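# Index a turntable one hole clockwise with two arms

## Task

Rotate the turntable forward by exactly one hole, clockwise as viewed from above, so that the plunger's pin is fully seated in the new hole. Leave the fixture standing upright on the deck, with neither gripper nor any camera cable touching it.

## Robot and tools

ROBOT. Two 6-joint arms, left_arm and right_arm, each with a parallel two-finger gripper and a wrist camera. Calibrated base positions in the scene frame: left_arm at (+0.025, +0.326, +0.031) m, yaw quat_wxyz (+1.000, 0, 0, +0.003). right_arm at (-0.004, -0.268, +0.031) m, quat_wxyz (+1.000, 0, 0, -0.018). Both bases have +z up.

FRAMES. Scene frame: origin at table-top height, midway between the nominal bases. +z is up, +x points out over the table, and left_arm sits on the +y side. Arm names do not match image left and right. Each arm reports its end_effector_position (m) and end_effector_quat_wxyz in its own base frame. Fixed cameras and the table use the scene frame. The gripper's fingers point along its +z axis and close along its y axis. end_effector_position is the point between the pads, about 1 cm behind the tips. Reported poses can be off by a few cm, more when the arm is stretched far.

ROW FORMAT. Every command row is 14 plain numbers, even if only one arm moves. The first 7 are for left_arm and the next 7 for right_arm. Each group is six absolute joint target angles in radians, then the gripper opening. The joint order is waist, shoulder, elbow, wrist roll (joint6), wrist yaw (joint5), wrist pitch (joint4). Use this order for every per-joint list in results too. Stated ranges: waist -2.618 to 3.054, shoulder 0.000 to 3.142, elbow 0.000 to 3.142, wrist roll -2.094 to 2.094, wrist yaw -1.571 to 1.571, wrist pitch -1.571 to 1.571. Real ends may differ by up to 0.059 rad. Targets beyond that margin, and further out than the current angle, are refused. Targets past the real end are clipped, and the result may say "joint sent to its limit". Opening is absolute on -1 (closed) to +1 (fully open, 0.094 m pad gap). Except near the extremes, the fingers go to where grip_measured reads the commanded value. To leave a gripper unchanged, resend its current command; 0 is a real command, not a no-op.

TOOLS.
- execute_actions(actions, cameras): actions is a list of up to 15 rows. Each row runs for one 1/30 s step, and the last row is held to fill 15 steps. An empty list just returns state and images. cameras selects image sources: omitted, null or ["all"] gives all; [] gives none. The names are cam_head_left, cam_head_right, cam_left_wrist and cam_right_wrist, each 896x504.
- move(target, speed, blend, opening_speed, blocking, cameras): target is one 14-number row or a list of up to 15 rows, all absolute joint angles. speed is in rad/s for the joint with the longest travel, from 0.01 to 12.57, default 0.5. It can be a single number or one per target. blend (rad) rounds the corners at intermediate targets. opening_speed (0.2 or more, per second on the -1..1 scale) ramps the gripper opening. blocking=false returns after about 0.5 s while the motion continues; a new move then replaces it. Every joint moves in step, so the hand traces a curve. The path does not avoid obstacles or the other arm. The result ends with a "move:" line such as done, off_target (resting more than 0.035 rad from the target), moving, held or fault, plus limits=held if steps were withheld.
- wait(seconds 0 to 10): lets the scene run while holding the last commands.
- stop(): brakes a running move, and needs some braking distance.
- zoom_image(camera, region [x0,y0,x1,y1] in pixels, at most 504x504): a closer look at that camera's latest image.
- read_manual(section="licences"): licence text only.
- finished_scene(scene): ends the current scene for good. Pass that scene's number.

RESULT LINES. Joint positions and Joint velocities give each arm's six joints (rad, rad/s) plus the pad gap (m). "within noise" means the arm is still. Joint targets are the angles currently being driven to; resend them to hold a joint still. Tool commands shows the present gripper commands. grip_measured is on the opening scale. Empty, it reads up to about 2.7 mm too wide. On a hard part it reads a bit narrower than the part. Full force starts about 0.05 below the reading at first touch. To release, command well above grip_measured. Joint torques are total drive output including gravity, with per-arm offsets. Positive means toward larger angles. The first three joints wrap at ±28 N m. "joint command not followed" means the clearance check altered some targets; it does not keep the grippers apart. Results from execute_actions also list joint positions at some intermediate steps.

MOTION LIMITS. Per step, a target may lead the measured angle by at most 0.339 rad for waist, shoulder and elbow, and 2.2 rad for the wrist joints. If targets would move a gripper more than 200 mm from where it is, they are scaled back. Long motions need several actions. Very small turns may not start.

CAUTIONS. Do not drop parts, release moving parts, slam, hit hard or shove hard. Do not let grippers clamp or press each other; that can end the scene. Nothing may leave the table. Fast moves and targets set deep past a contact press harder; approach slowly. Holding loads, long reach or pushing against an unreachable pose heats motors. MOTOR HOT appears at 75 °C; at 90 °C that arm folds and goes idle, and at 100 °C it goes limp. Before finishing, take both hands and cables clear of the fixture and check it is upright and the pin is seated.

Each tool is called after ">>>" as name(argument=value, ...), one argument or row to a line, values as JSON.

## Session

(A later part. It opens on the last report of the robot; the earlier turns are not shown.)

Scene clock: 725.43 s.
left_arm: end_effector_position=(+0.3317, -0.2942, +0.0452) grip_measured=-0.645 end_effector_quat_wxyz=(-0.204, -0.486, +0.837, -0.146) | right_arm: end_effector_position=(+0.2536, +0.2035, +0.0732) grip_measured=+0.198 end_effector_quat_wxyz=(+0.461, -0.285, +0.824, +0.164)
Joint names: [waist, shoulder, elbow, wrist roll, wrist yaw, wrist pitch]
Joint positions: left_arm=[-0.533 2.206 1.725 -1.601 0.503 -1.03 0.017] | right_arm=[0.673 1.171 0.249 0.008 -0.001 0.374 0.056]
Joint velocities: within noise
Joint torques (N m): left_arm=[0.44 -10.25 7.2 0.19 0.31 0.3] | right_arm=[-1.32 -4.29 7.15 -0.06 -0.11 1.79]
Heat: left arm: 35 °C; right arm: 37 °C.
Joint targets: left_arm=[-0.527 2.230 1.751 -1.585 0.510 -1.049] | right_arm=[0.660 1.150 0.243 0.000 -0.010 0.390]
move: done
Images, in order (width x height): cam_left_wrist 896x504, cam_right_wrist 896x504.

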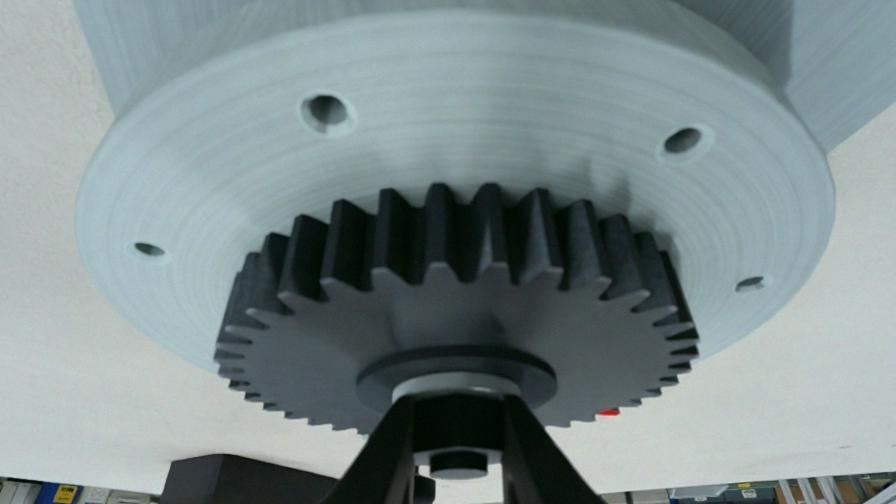

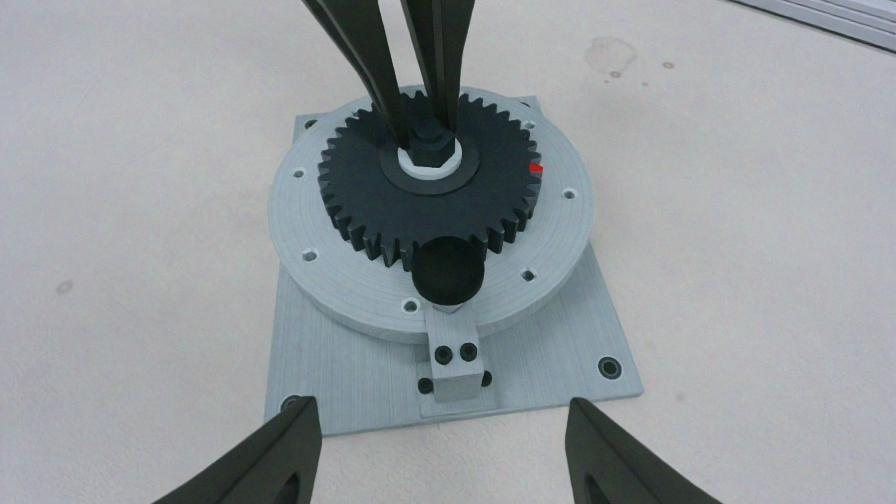

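>>> move(
  target=[
    [-0.564, 2.407, 2.073, -1.303, 0.428, -1.354, -0.75, 0.660, 1.150, 0.243, 0.0, -0.01, 0.390, 0.2],
    [-0.609, 2.467, 2.208, -1.140, 0.313, -1.460, -0.75, 0.660, 1.150, 0.243, 0.0, -0.01, 0.390, 0.2],
    [-0.622, 2.472, 2.2236, -1.103, 0.281, -1.470, -0.75, 0.660, 1.150, 0.243, 0.0, -0.01, 0.390, 0.2],
    [-0.631, 2.476, 2.235, -1.072, 0.258, -1.477, -0.75, 0.660, 1.150, 0.243, 0.0, -0.01, 0.390, 0.2],
  ],
  speed=[0.2, 0.15, 0.05, 0.04],
  blend=[0.02, 0.01, 0.005, 0],
  cameras=["cam_left_wrist", "cam_right_wrist"],
)

Scene clock: 821.13 s.
left_arm: end_effector_position=(+0.3408, -0.2917, +0.0476) grip_measured=-0.749 end_effector_quat_wxyz=(-0.129, -0.237, +0.962, -0.037) | right_arm: end_effector_position=(+0.2536, +0.2035, +0.0734) grip_measured=+0.198 end_effector_quat_wxyz=(+0.461, -0.285, +0.824, +0.164)
Joint names: [waist, shoulder, elbow, wrist roll, wrist yaw, wrist pitch]
Joint positions: left_arm=[-0.614 2.446 2.21 -1.083 0.244 -1.451 0.012] | right_arm=[0.673 1.171 0.249 0.008 -0.001 0.375 0.056]
Joint velocities: within noise
Joint torques (N m): left_arm=[-1.4 -11.32 6.91 0.17 0.24 -0.15] | right_arm=[-1.29 -4.33 7.23 -0.06 -0.11 1.78]
Heat: left arm: 36 °C; right arm: 40 °C.
Joint targets: left_arm=[-0.631 2.476 2.235 -1.072 0.258 -1.477] | right_arm=[0.660 1.150 0.243 0.000 -0.010 0.390]
move: done
Images, in order (width x height): cam_left_wrist 896x504, cam_right_wrist 896x504.

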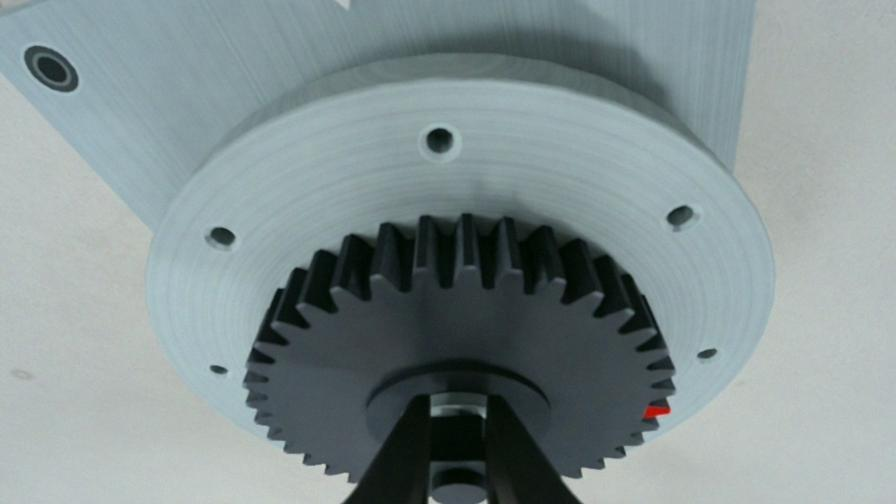

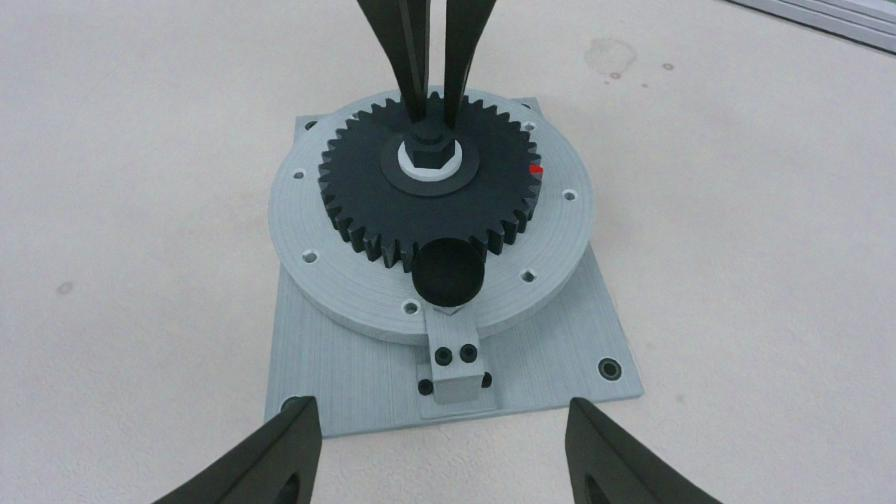

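>>> zoom_image(
  camera="cam_left_wrist",
  region=[340, 350, 580, 504],
)

>>> zoom_image(
  camera="cam_right_wrist",
  region=[340, 60, 560, 220],
)

Scaled by 2.100 from the camera's 896x504 image, which has a finer 1280x720 frame.

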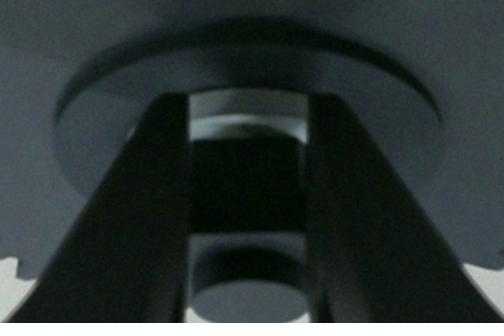

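Scaled by 2.291 from the camera's 896x504 image, which has a finer 1280x720 frame.

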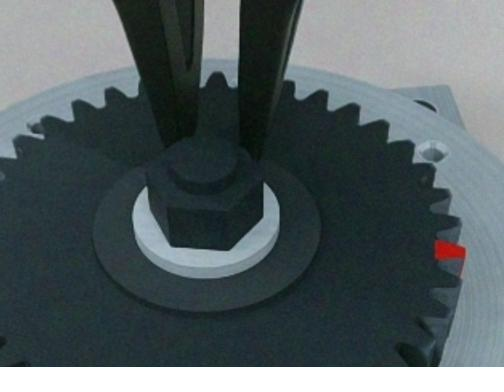

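>>> move(
  target=[
    [-0.631, 2.476, 2.235, -1.072, 0.258, -1.477, 0.0, 0.660, 1.150, 0.243, 0.0, -0.01, 0.390, 0.2],
    [-0.537, 2.1965, 1.8576, -1.6486, 0.4871, -1.183, 0.0, 0.684, 1.5375, 0.8504, 0.0, -0.01, -0.219, 0.2],
  ],
  speed=0.6,
  opening_speed=1.0,
  cameras=["cam_left_wrist", "cam_right_wrist"],
)

Scene clock: 923.93 s.
left_arm: end_effector_position=(+0.3324, -0.2947, +0.0689) grip_measured=-0.001 end_effector_quat_wxyz=(-0.205, -0.503, +0.831, -0.118) | right_arm: end_effector_position=(+0.3024, +0.2424, +0.0765) grip_measured=+0.198 end_effector_quat_wxyz=(+0.308, -0.309, +0.893, +0.110)
Joint names: [waist, shoulder, elbow, wrist roll, wrist yaw, wrist pitch]
Joint positions: left_arm=[-0.542 2.232 1.874 -1.636 0.477 -1.194 0.047] | right_arm=[0.673 1.522 0.828 0.008 -0.001 -0.21 0.056]
Joint velocities: within noise
Joint torques (N m): left_arm=[0.4 -16.25 3.97 -0.12 0.31 0.55] | right_arm=[1.02 -5.19 10.18 -0.06 -0.09 1.23]
Heat: left arm: 40 °C; right arm: 41 °C.
Joint targets: left_arm=[-0.537 2.196 1.858 -1.649 0.487 -1.183] | right_arm=[0.684 1.538 0.850 0.000 -0.010 -0.219]
move: off_target (left_arm); left_arm: the shoulder is farthest, 0.036 rad from its target
Images, in order (width x height): cam_left_wrist 896x504, cam_right_wrist 896x504.

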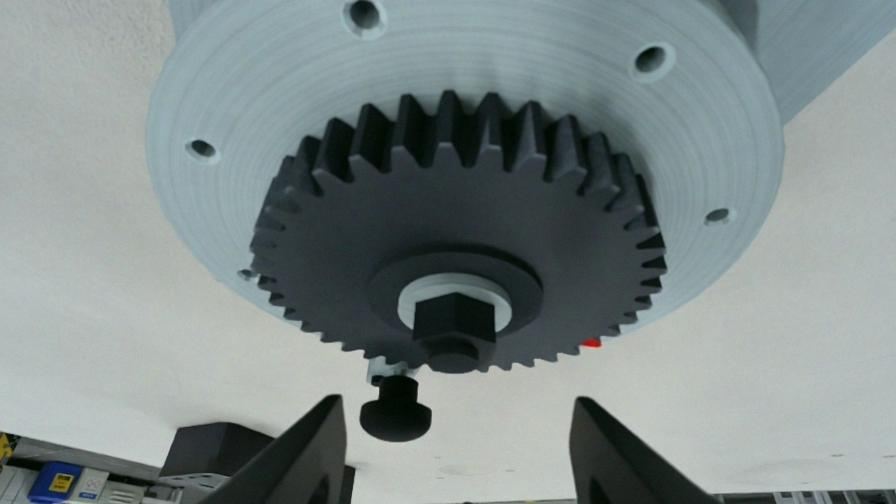

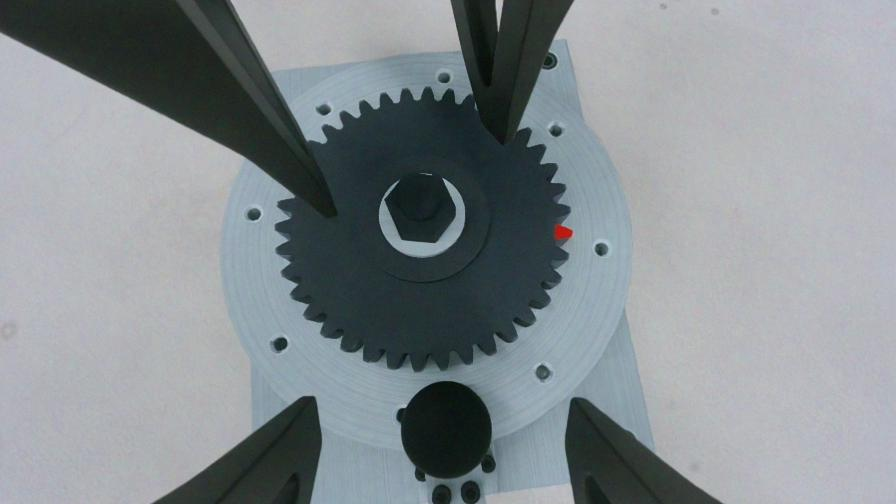

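>>> move(
  target=[-0.537, 2.240, 1.767, -1.6486, 0.4871, -1.077, 0.0, 0.682, 1.612, 0.744, 0.0, -0.01, -0.039, 0.2],
  speed=0.3,
  cameras=["cam_left_wrist", "cam_right_wrist"],
)

Scene clock: 943.73 s.
left_arm: end_effector_position=(+0.3318, -0.2946, +0.0462) grip_measured=-0.001 end_effector_quat_wxyz=(-0.203, -0.503, +0.831, -0.124) | right_arm: end_effector_position=(+0.3031, +0.2429, +0.0434) grip_measured=+0.198 end_effector_quat_wxyz=(+0.309, -0.308, +0.893, +0.110)
Joint names: [waist, shoulder, elbow, wrist roll, wrist yaw, wrist pitch]
Joint positions: left_arm=[-0.542 2.232 1.782 -1.638 0.479 -1.088 0.047] | right_arm=[0.673 1.599 0.751 0.008 -0.001 -0.054 0.056]
Joint velocities: within noise
Joint torques (N m): left_arm=[0.35 -11.95 4.01 -0.11 0.32 0.57] | right_arm=[0.83 -5.6 6.98 -0.06 -0.11 1.42]
Heat: left arm: 44 °C; right arm: 38 °C.
Joint targets: left_arm=[-0.537 2.240 1.767 -1.649 0.487 -1.077] | right_arm=[0.682 1.612 0.744 0.000 -0.010 -0.039]
move: done
Images, in order (width x height): cam_left_wrist 896x504, cam_right_wrist 896x504.

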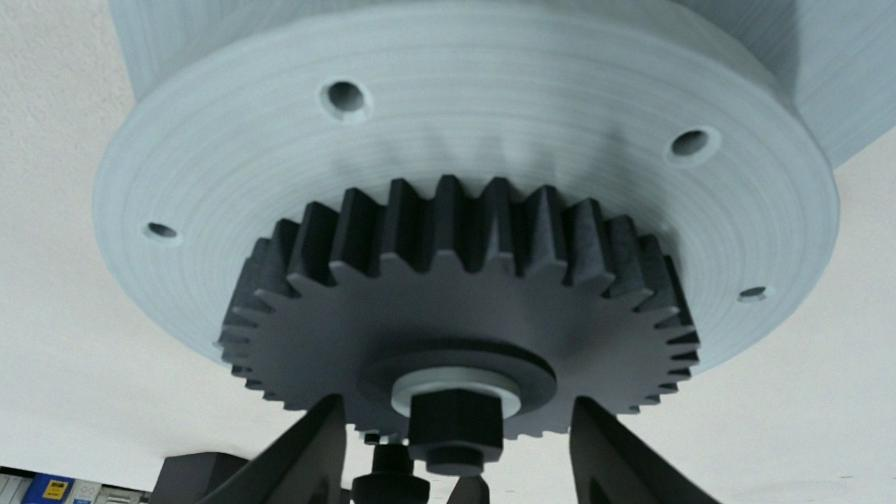

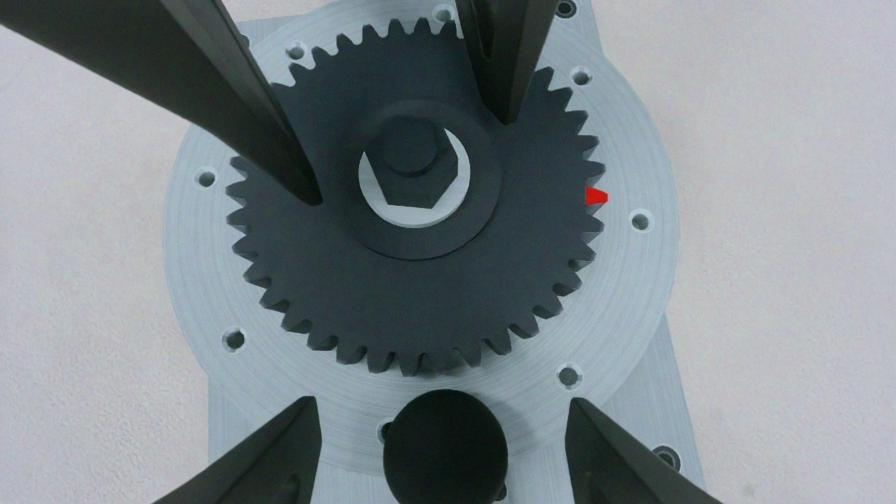

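>>> move(
  target=[
    [-0.537, 2.240, 1.761, -1.6486, 0.4871, -1.070, 0.0, 0.682, 1.612, 0.744, 0.0, -0.01, -0.039, 0.2],
    [-0.537, 2.240, 1.761, -1.6486, 0.4871, -1.070, -0.78, 0.682, 1.612, 0.744, 0.0, -0.01, -0.039, -0.65],
  ],
  speed=0.2,
  opening_speed=0.5,
  cameras=["cam_left_wrist", "cam_right_wrist"],
)

Scene clock: 955.23 s.
left_arm: end_effector_position=(+0.3317, -0.2948, +0.0448) grip_measured=-0.641 end_effector_quat_wxyz=(-0.203, -0.502, +0.831, -0.125) | right_arm: end_effector_position=(+0.3032, +0.2431, +0.0435) grip_measured=-0.486 end_effector_quat_wxyz=(+0.310, -0.308, +0.893, +0.110)
Joint names: [waist, shoulder, elbow, wrist roll, wrist yaw, wrist pitch]
Joint positions: left_arm=[-0.542 2.232 1.776 -1.638 0.48 -1.08 0.017] | right_arm=[0.673 1.599 0.751 0.008 -0.002 -0.053 0.024]
Joint velocities: within noise
Joint torques (N m): left_arm=[0.4 -11.97 3.97 -0.1 0.32 0.59] | right_arm=[0.91 -5.59 6.95 -0.07 -0.11 1.41]
Heat: left arm: 43 °C; right arm: 38 °C.
Joint targets: left_arm=[-0.537 2.240 1.761 -1.649 0.487 -1.070] | right_arm=[0.682 1.612 0.744 0.000 -0.010 -0.039]
move: done
Images, in order (width x height): cam_left_wrist 896x504, cam_right_wrist 896x504.

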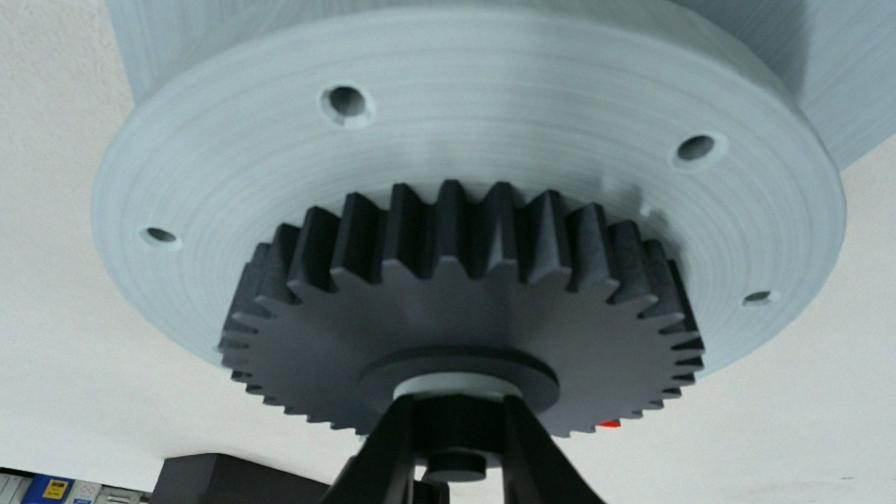

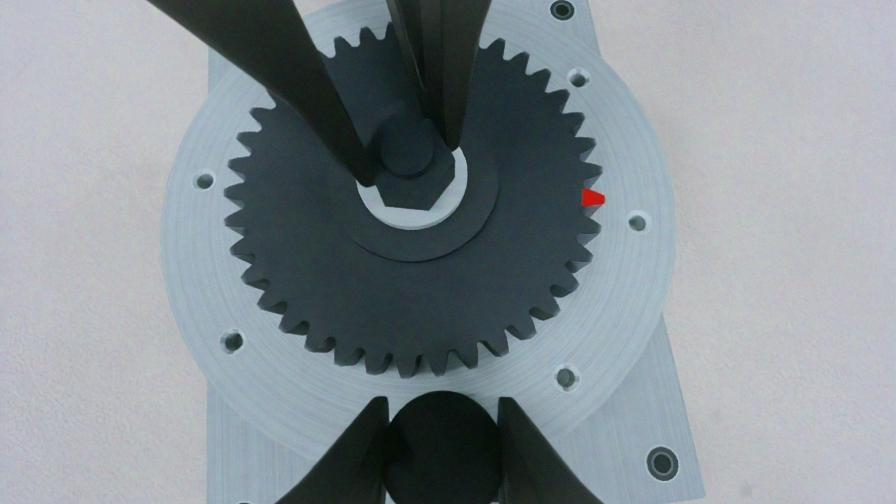

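>>> move(
  target=[
    [-0.537, 2.240, 1.761, -1.6486, 0.4871, -1.070, -0.78, 0.682, 1.435, 0.915, 0.0, -0.01, 0.436, -0.65],
    [-0.537, 2.240, 1.761, -1.6486, 0.4871, -1.070, -0.78, 0.682, 1.432, 0.918, 0.0, -0.01, 0.448, -0.65],
    [-0.566, 2.408, 2.069, -1.290, 0.430, -1.3505, -0.78, 0.682, 1.432, 0.918, 0.0, -0.01, 0.448, -0.65],
    [-0.612, 2.468, 2.203, -1.125, 0.315, -1.456, -0.78, 0.682, 1.432, 0.918, 0.0, -0.01, 0.448, -0.65],
    [-0.612, 2.468, 2.203, -1.125, 0.315, -1.456, -0.78, 0.682, 1.545, 0.803, 0.0, -0.01, 0.143, -0.65],
    [-0.625, 2.473, 2.219, -1.087, 0.283, -1.466, -0.78, 0.682, 1.545, 0.803, 0.0, -0.01, 0.143, -0.65],
    [-0.634, 2.477, 2.2305, -1.055, 0.260, -1.474, -0.78, 0.682, 1.545, 0.803, 0.0, -0.01, 0.143, -0.65],
    [-0.634, 2.477, 2.2305, -1.055, 0.260, -1.474, -0.78, 0.682, 1.615, 0.738, 0.0, -0.01, -0.030, -0.65],
  ],
  speed=[0.35, 0.025, 0.25, 0.2, 0.3, 0.04, 0.03, 0.4],
  cameras=["cam_left_wrist", "cam_right_wrist"],
)

Scene clock: 1009.43 s.
left_arm: end_effector_position=(+0.3338, -0.2961, +0.0462) grip_measured=-0.642 end_effector_quat_wxyz=(-0.164, -0.274, +0.946, -0.054) | right_arm: end_effector_position=(+0.3041, +0.2438, +0.0443) grip_measured=-0.486 end_effector_quat_wxyz=(+0.313, -0.308, +0.891, +0.112)
Joint names: [waist, shoulder, elbow, wrist roll, wrist yaw, wrist pitch]
Joint positions: left_arm=[-0.601 2.44 2.177 -1.143 0.322 -1.437 0.017] | right_arm=[0.673 1.599 0.747 0.008 -0.002 -0.041 0.024]
Joint velocities: within noise
Joint torques (N m): left_arm=[-0.91 -11.44 7.08 0.22 0.09 -0.1] | right_arm=[-0.1 -6.97 7.97 0.03 -0.02 1.43]
Heat: left arm: 42 °C; right arm: 46 °C.
Joint targets: left_arm=[-0.612 2.468 2.203 -1.125 0.315 -1.456] | right_arm=[0.673 1.594 0.752 0.008 -0.002 -0.026]
move: held (right_arm; a check stopped the path), off_target (left_arm; braked when a check withheld steps of right_arm); path passed 4 of 8 targets; limits=held; left_arm: the wrist roll is farthest, 0.088 rad from its target
joint command not followed: on one or more control steps a check withheld the commanded joint targets of the right arm, and it was not sent them on those steps.
cause: the commanded joint targets, or the way to them, would bring a part of the robot too close to another arm (this arm's fingers and the left arm's wrist (the part past the wrist yaw), at the place that arm is still heading or pushing toward).
Images, in order (width x height): cam_left_wrist 896x504, cam_right_wrist 896x504.

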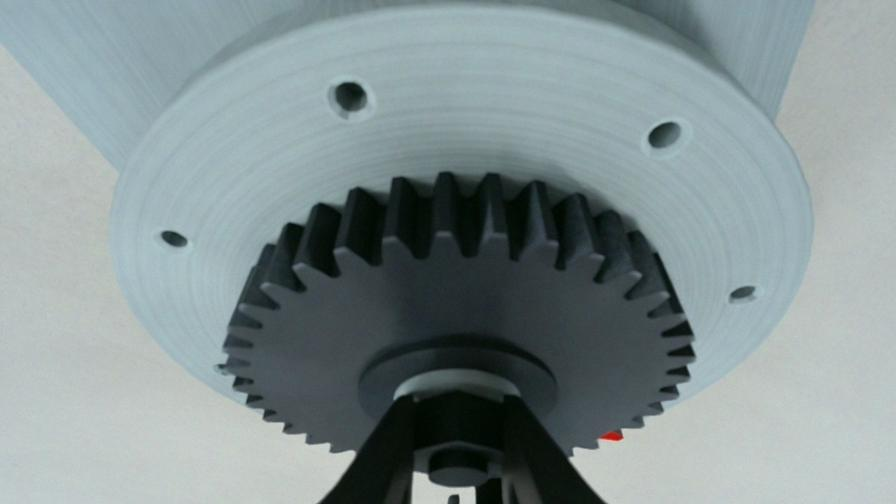

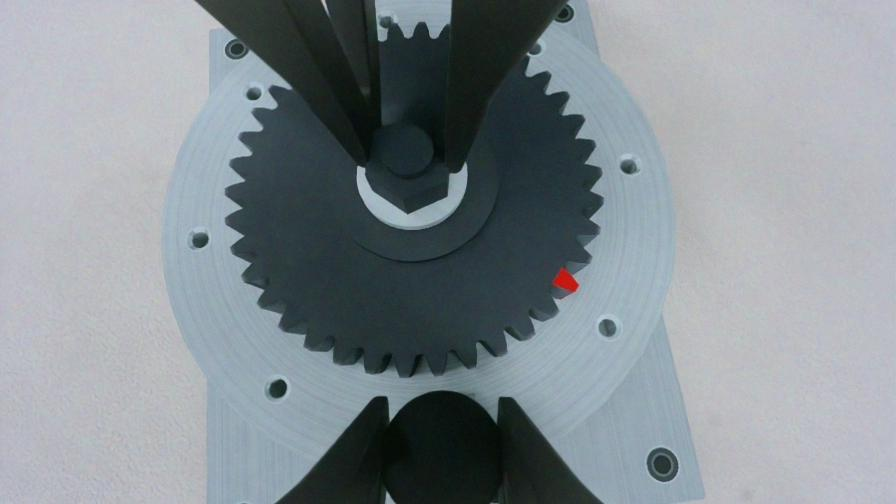

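>>> move(
  target=[
    [-0.569, 2.533, 2.300, -1.085, 0.398, -1.541, -0.78, 0.675, 1.594, 0.752, 0.0, -0.005, -0.026, -0.65],
    [-0.570, 2.533, 2.300, -1.080, 0.398, -1.541, -0.78, 0.675, 1.538, 0.810, 0.0, -0.005, 0.170, -0.65],
    [-0.590, 2.540, 2.317, -1.053, 0.365, -1.552, -0.78, 0.675, 1.538, 0.810, 0.0, -0.005, 0.170, -0.65],
    [-0.597, 2.546, 2.334, -1.032, 0.346, -1.5635, -0.78, 0.675, 1.538, 0.810, 0.0, -0.005, 0.170, -0.65],
    [-0.610, 2.543, 2.338, -1.005, 0.314, -1.5645, -0.78, 0.675, 1.538, 0.810, 0.0, -0.005, 0.170, -0.65],
    [-0.610, 2.543, 2.338, -1.005, 0.314, -1.5645, -0.78, 0.675, 1.615, 0.738, 0.0, -0.005, -0.030, -0.65],
  ],
  speed=[0.15, 0.25, 0.05, 0.03, 0.04, 0.4],
  cameras=["cam_left_wrist", "cam_right_wrist"],
)

Scene clock: 1114.10 s.
left_arm: end_effector_position=(+0.3333, -0.2960, +0.0463) grip_measured=-0.642 end_effector_quat_wxyz=(-0.181, -0.228, +0.956, -0.045) | right_arm: end_effector_position=(+0.3040, +0.2437, +0.0433) grip_measured=-0.486 end_effector_quat_wxyz=(+0.313, -0.308, +0.891, +0.112)
Joint names: [waist, shoulder, elbow, wrist roll, wrist yaw, wrist pitch]
Joint positions: left_arm=[-0.599 2.518 2.312 -1.036 0.329 -1.55 0.017] | right_arm=[0.673 1.601 0.746 0.008 -0.002 -0.038 0.024]
Joint velocities: within noise
Joint torques (N m): left_arm=[-0.96 -12.18 7.02 0.37 0.03 -0.16] | right_arm=[0.17 -5.59 6.84 -0.05 -0.06 1.38]
Heat: left arm: 42 °C; right arm: 39 °C.
Joint targets: left_arm=[-0.610 2.543 2.338 -1.005 0.314 -1.564] | right_arm=[0.675 1.615 0.738 0.000 -0.005 -0.030]
move: done
Images, in order (width x height): cam_left_wrist 896x504, cam_right_wrist 896x504.

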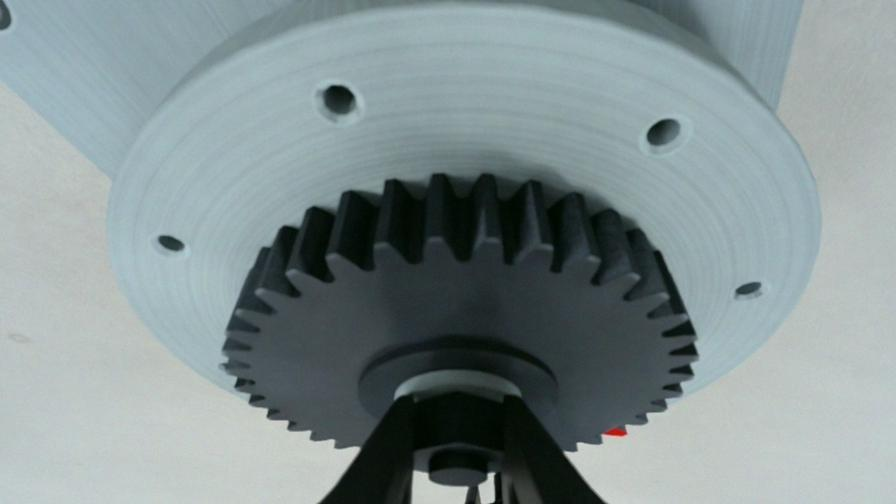

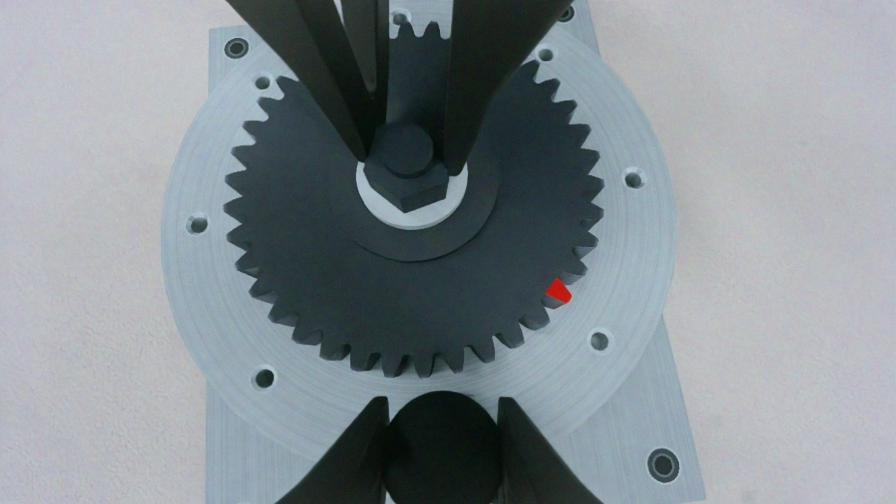

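>>> move(
  target=[
    [-0.610, 2.543, 2.338, -1.010, 0.314, -1.564, -0.78, 0.675, 1.561, 0.786, 0.0, -0.005, 0.075, -0.65],
    [-0.5637, 2.487, 2.251, -1.152, 0.412, -1.5075, -0.78, 0.675, 1.561, 0.786, 0.0, -0.005, 0.075, -0.65],
    [-0.5995, 2.546, 2.335, -1.027, 0.339, -1.564, -0.78, 0.675, 1.561, 0.786, 0.0, -0.005, 0.075, -0.65],
    [-0.5995, 2.546, 2.335, -1.027, 0.339, -1.564, -0.78, 0.675, 1.615, 0.738, 0.0, -0.005, -0.030, -0.65],
  ],
  speed=[0.25, 0.08, 0.06, 0.4],
  cameras=["cam_left_wrist", "cam_right_wrist"],
)

Scene clock: 1159.50 s.
left_arm: end_effector_position=(+0.3334, -0.2958, +0.0464) grip_measured=-0.642 end_effector_quat_wxyz=(-0.191, -0.241, +0.950, -0.050) | right_arm: end_effector_position=(+0.3040, +0.2438, +0.0420) grip_measured=-0.486 end_effector_quat_wxyz=(+0.312, -0.308, +0.892, +0.111)
Joint names: [waist, shoulder, elbow, wrist roll, wrist yaw, wrist pitch]
Joint positions: left_arm=[-0.59 2.519 2.307 -1.054 0.351 -1.548 0.017] | right_arm=[0.673 1.605 0.745 0.008 -0.002 -0.036 0.024]
Joint velocities: within noise
Joint torques (N m): left_arm=[-0.84 -11.93 7.15 0.32 0.06 -0.18] | right_arm=[0.16 -5.87 6.87 -0.06 -0.06 1.35]
Heat: left arm: 43 °C; right arm: 38 °C.
Joint targets: left_arm=[-0.599 2.546 2.335 -1.027 0.339 -1.564] | right_arm=[0.675 1.615 0.738 0.000 -0.005 -0.030]
move: done
Images, in order (width x height): cam_left_wrist 896x504, cam_right_wrist 896x504.

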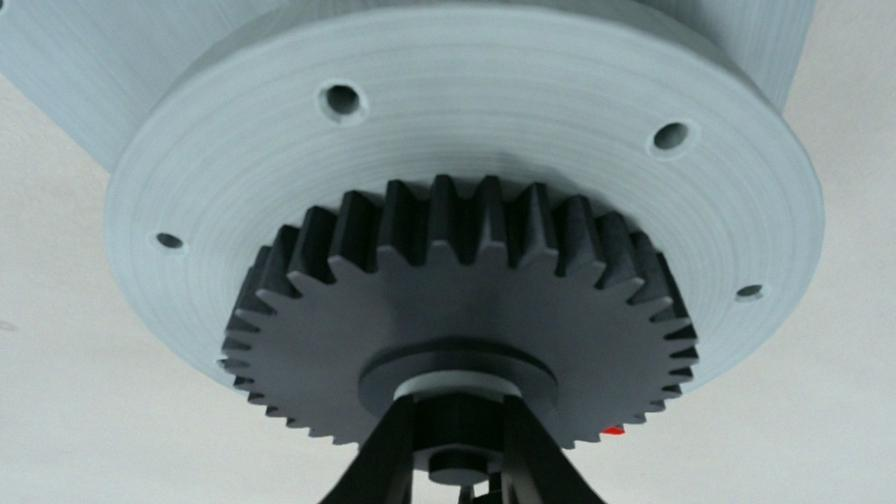

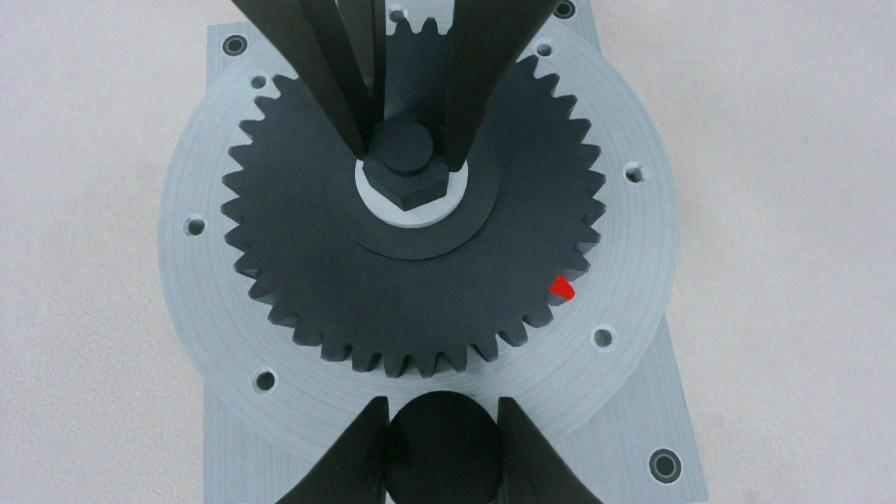

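>>> move(
  target=[
    [-0.5995, 2.546, 2.335, -1.027, 0.339, -1.564, -0.78, 0.675, 1.623, 0.731, 0.0, -0.005, -0.018, -0.65],
    [-0.5995, 2.546, 2.335, -1.027, 0.339, -1.564, -0.78, 0.675, 1.623, 0.731, 0.0, -0.005, -0.018, 0.2],
    [-0.5995, 2.546, 2.335, -1.027, 0.339, -1.564, -0.78, 0.675, 1.504, 0.849, 0.0, -0.01, -0.222, 0.2],
    [-0.5995, 2.546, 2.335, -1.027, 0.339, -1.564, -0.78, 0.660, 1.150, 0.243, 0.0, -0.01, 0.390, 0.2],
  ],
  speed=[0.3, 0.3, 0.4, 1.0],
  opening_speed=0.5,
  cameras=["cam_left_wrist", "cam_right_wrist"],
)

>>> zoom_image(
  camera="cam_right_wrist",
  region=[340, 180, 560, 420],
)

Scene clock: 1186.20 s.
left_arm: end_effector_position=(+0.3335, -0.2957, +0.0463) grip_measured=-0.643 end_effector_quat_wxyz=(-0.190, -0.241, +0.950, -0.050) | right_arm: end_effector_position=(+0.2534, +0.2035, +0.0731) grip_measured=+0.198 end_effector_quat_wxyz=(+0.461, -0.285, +0.824, +0.164)
Joint names: [waist, shoulder, elbow, wrist roll, wrist yaw, wrist pitch]
Joint positions: left_arm=[-0.59 2.519 2.307 -1.053 0.35 -1.548 0.017] | right_arm=[0.673 1.171 0.248 0.008 -0.002 0.374 0.056]
Joint velocities: within noise
Joint torques (N m): left_arm=[-0.84 -11.93 7.15 0.31 0.07 -0.18] | right_arm=[-1.25 -4.31 7.2 -0.07 -0.1 1.77]
Heat: left arm: 42 °C; right arm: 37 °C.
Joint targets: left_arm=[-0.599 2.546 2.335 -1.027 0.339 -1.564] | right_arm=[0.660 1.150 0.243 0.000 -0.010 0.390]
move: done
Images, in order (width x height): cam_left_wrist 896x504, cam_right_wrist 896x504.

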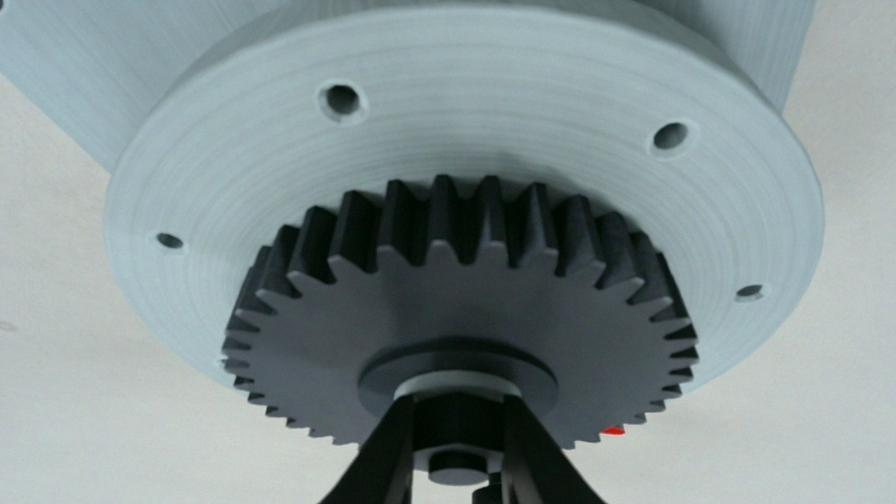

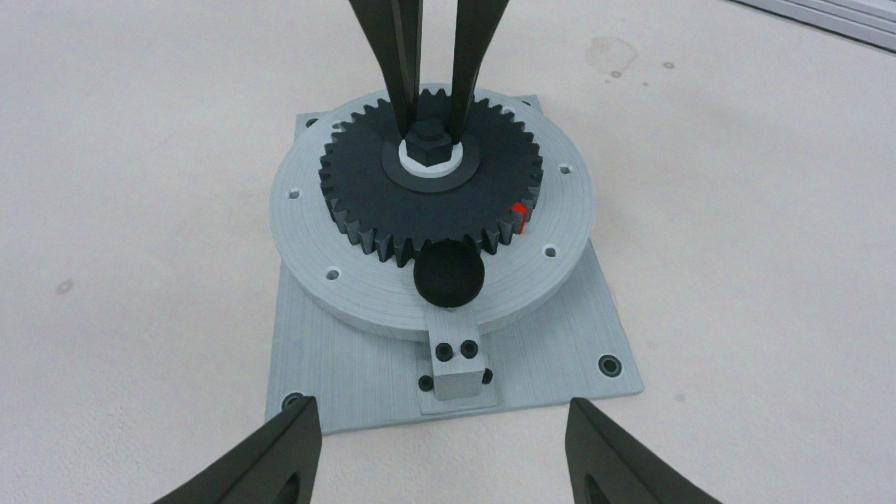

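Scaled by 2.100 from the camera's 896x504 image, which has a finer 1280x720 frame.

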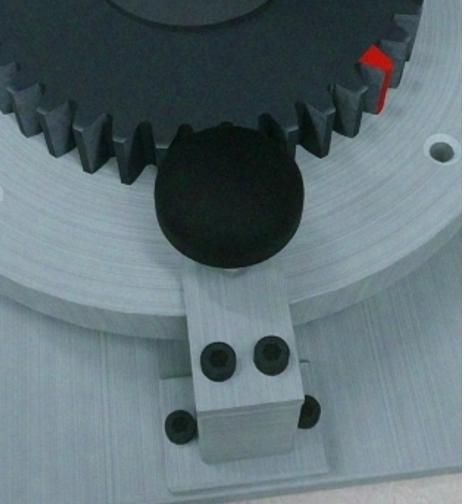

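>>> move(
  target=[-0.576, 2.503, 2.284, -1.103, 0.378, -1.529, -0.78, 0.660, 1.150, 0.243, 0.0, -0.01, 0.390, 0.2],
  speed=0.1,
  cameras=["cam_left_wrist", "cam_right_wrist"],
)

>>> zoom_image(
  camera="cam_right_wrist",
  region=[340, 180, 560, 420],
)

Scene clock: 1206.43 s.
left_arm: end_effector_position=(+0.3333, -0.2955, +0.0461) grip_measured=-0.643 end_effector_quat_wxyz=(-0.199, -0.261, +0.943, -0.052) | right_arm: end_effector_position=(+0.2535, +0.2036, +0.0733) grip_measured=+0.198 end_effector_quat_wxyz=(+0.461, -0.285, +0.824, +0.164)
Joint names: [waist, shoulder, elbow, wrist roll, wrist yaw, wrist pitch]
Joint positions: left_arm=[-0.583 2.519 2.3 -1.086 0.369 -1.546 0.017] | right_arm=[0.673 1.171 0.248 0.008 -0.002 0.375 0.056]
Joint velocities: within noise
Joint torques (N m): left_arm=[0.5 -15.94 3.7 -0.19 0.27 0.2] | right_arm=[-1.26 -4.3 7.21 -0.05 -0.11 1.78]
Heat: left arm: 42 °C; right arm: 39 °C.
Joint targets: left_arm=[-0.576 2.503 2.284 -1.103 0.378 -1.529] | right_arm=[0.660 1.150 0.243 0.000 -0.010 0.390]
move: done
Images, in order (width x height): cam_left_wrist 896x504, cam_right_wrist 896x504.

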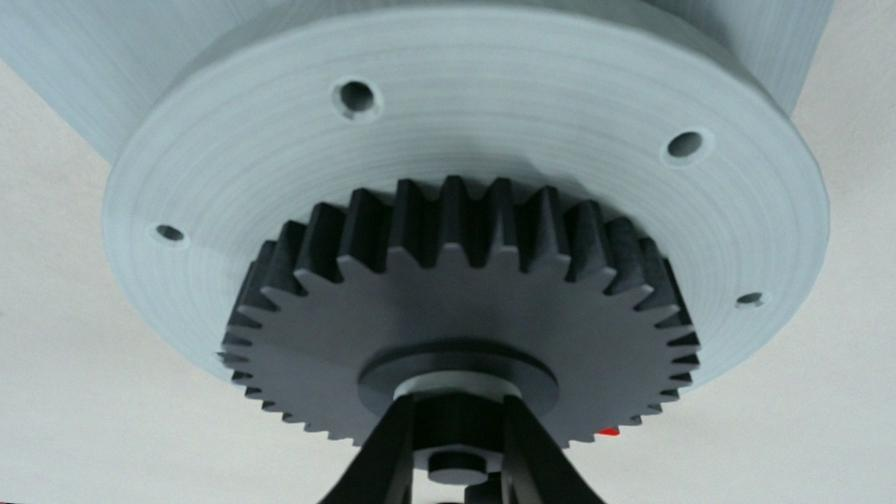

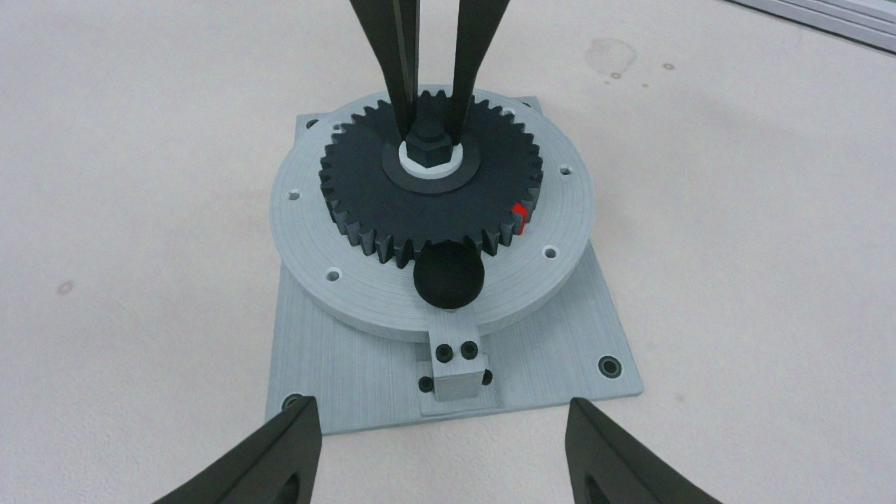

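Scaled by 2.100 from the camera's 896x504 image, which has a finer 1280x720 frame.

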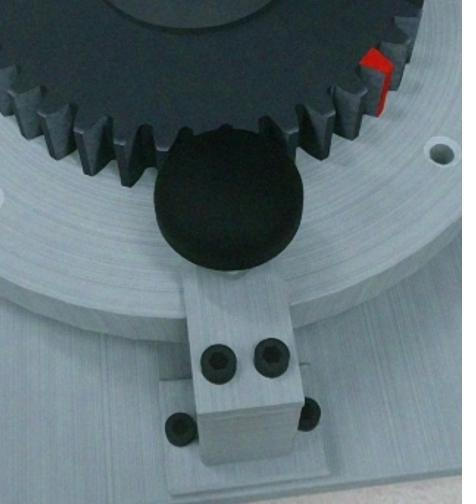

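>>> move(
  target=[
    [-0.568, 2.498, 2.274, -1.125, 0.390, -1.520, -0.78, 0.660, 1.150, 0.243, 0.0, -0.01, 0.390, 0.2],
    [-0.589, 2.534, 2.3165, -1.067, 0.361, -1.552, -0.78, 0.660, 1.150, 0.243, 0.0, -0.01, 0.390, 0.2],
    [-0.589, 2.534, 2.3165, -1.067, 0.361, -1.552, 0.3, 0.660, 1.150, 0.243, 0.0, -0.01, 0.390, 0.2],
    [-0.537, 2.1965, 1.8576, -1.6486, 0.4871, -1.183, 0.3, 0.660, 1.150, 0.243, 0.0, -0.01, 0.390, 0.2],
    [-0.544, 2.075, 1.775, -1.907, 0.485, -1.080, 0.3, 0.660, 1.150, 0.243, 0.0, -0.01, 0.390, 0.2],
  ],
  speed=[0.08, 0.08, 0.3, 0.5, 0.6],
  opening_speed=1.0,
  cameras=["cam_left_wrist", "cam_right_wrist"],
)

>>> zoom_image(
  camera="cam_right_wrist",
  region=[340, 180, 560, 420],
)

>>> zoom_image(
  camera="cam_left_wrist",
  region=[270, 200, 480, 370],
)

Scene clock: 1266.90 s.
left_arm: end_effector_position=(+0.3382, -0.2991, +0.1032) grip_measured=+0.299 end_effector_quat_wxyz=(-0.192, -0.589, +0.768, -0.159) | right_arm: end_effector_position=(+0.2535, +0.2036, +0.0733) grip_measured=+0.198 end_effector_quat_wxyz=(+0.461, -0.285, +0.824, +0.164)
Joint names: [waist, shoulder, elbow, wrist roll, wrist yaw, wrist pitch]
Joint positions: left_arm=[-0.544 2.102 1.792 -1.895 0.477 -1.089 0.061] | right_arm=[0.673 1.171 0.248 0.008 -0.002 0.375 0.056]
Joint velocities: within noise
Joint torques (N m): left_arm=[-0.02 -14.58 4.15 -0.12 0.31 0.84] | right_arm=[-1.29 -4.3 7.21 -0.04 -0.1 1.77]
Heat: left arm: 46 °C; right arm: 41 °C.
Joint targets: left_arm=[-0.544 2.075 1.775 -1.907 0.485 -1.080] | right_arm=[0.660 1.150 0.243 0.000 -0.010 0.390]
move: done
Images, in order (width x height): cam_left_wrist 896x504, cam_right_wrist 896x504.

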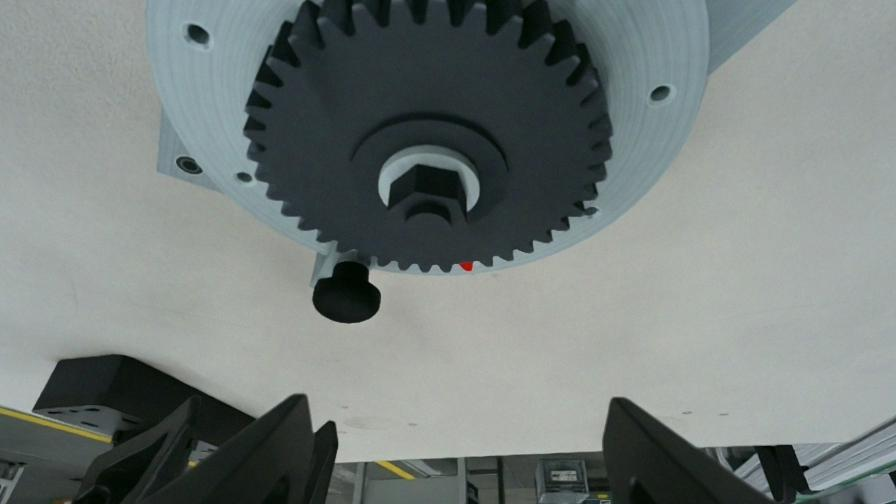

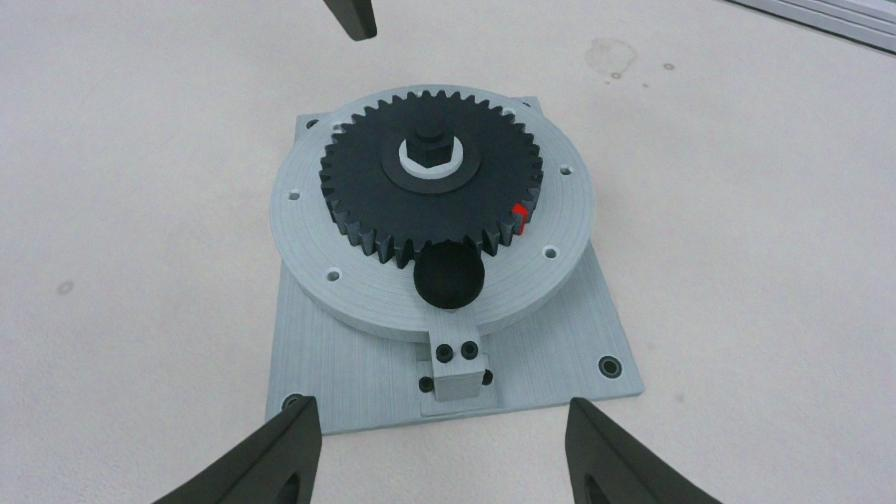

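Scaled by 2.100 from the camera's 896x504 image, which has a finer 1280x720 frame.

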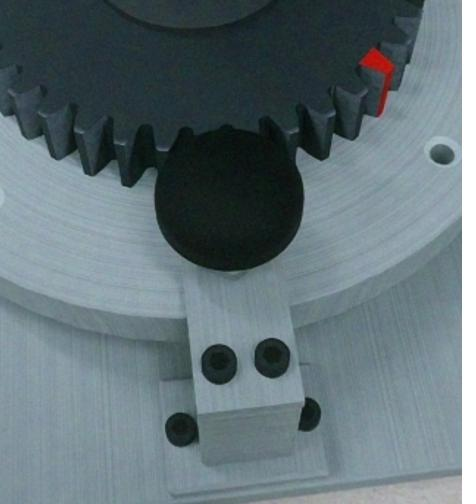

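Scaled by 2.400 from the camera's 896x504 image, which has a finer 1280x720 frame.

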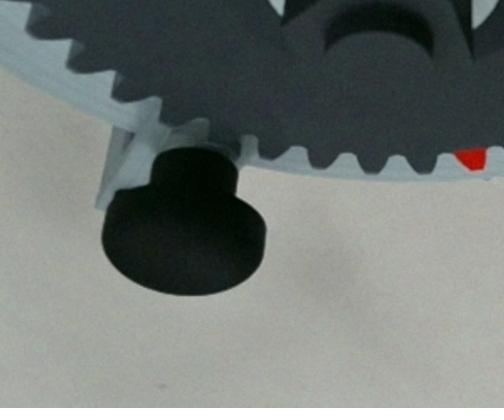

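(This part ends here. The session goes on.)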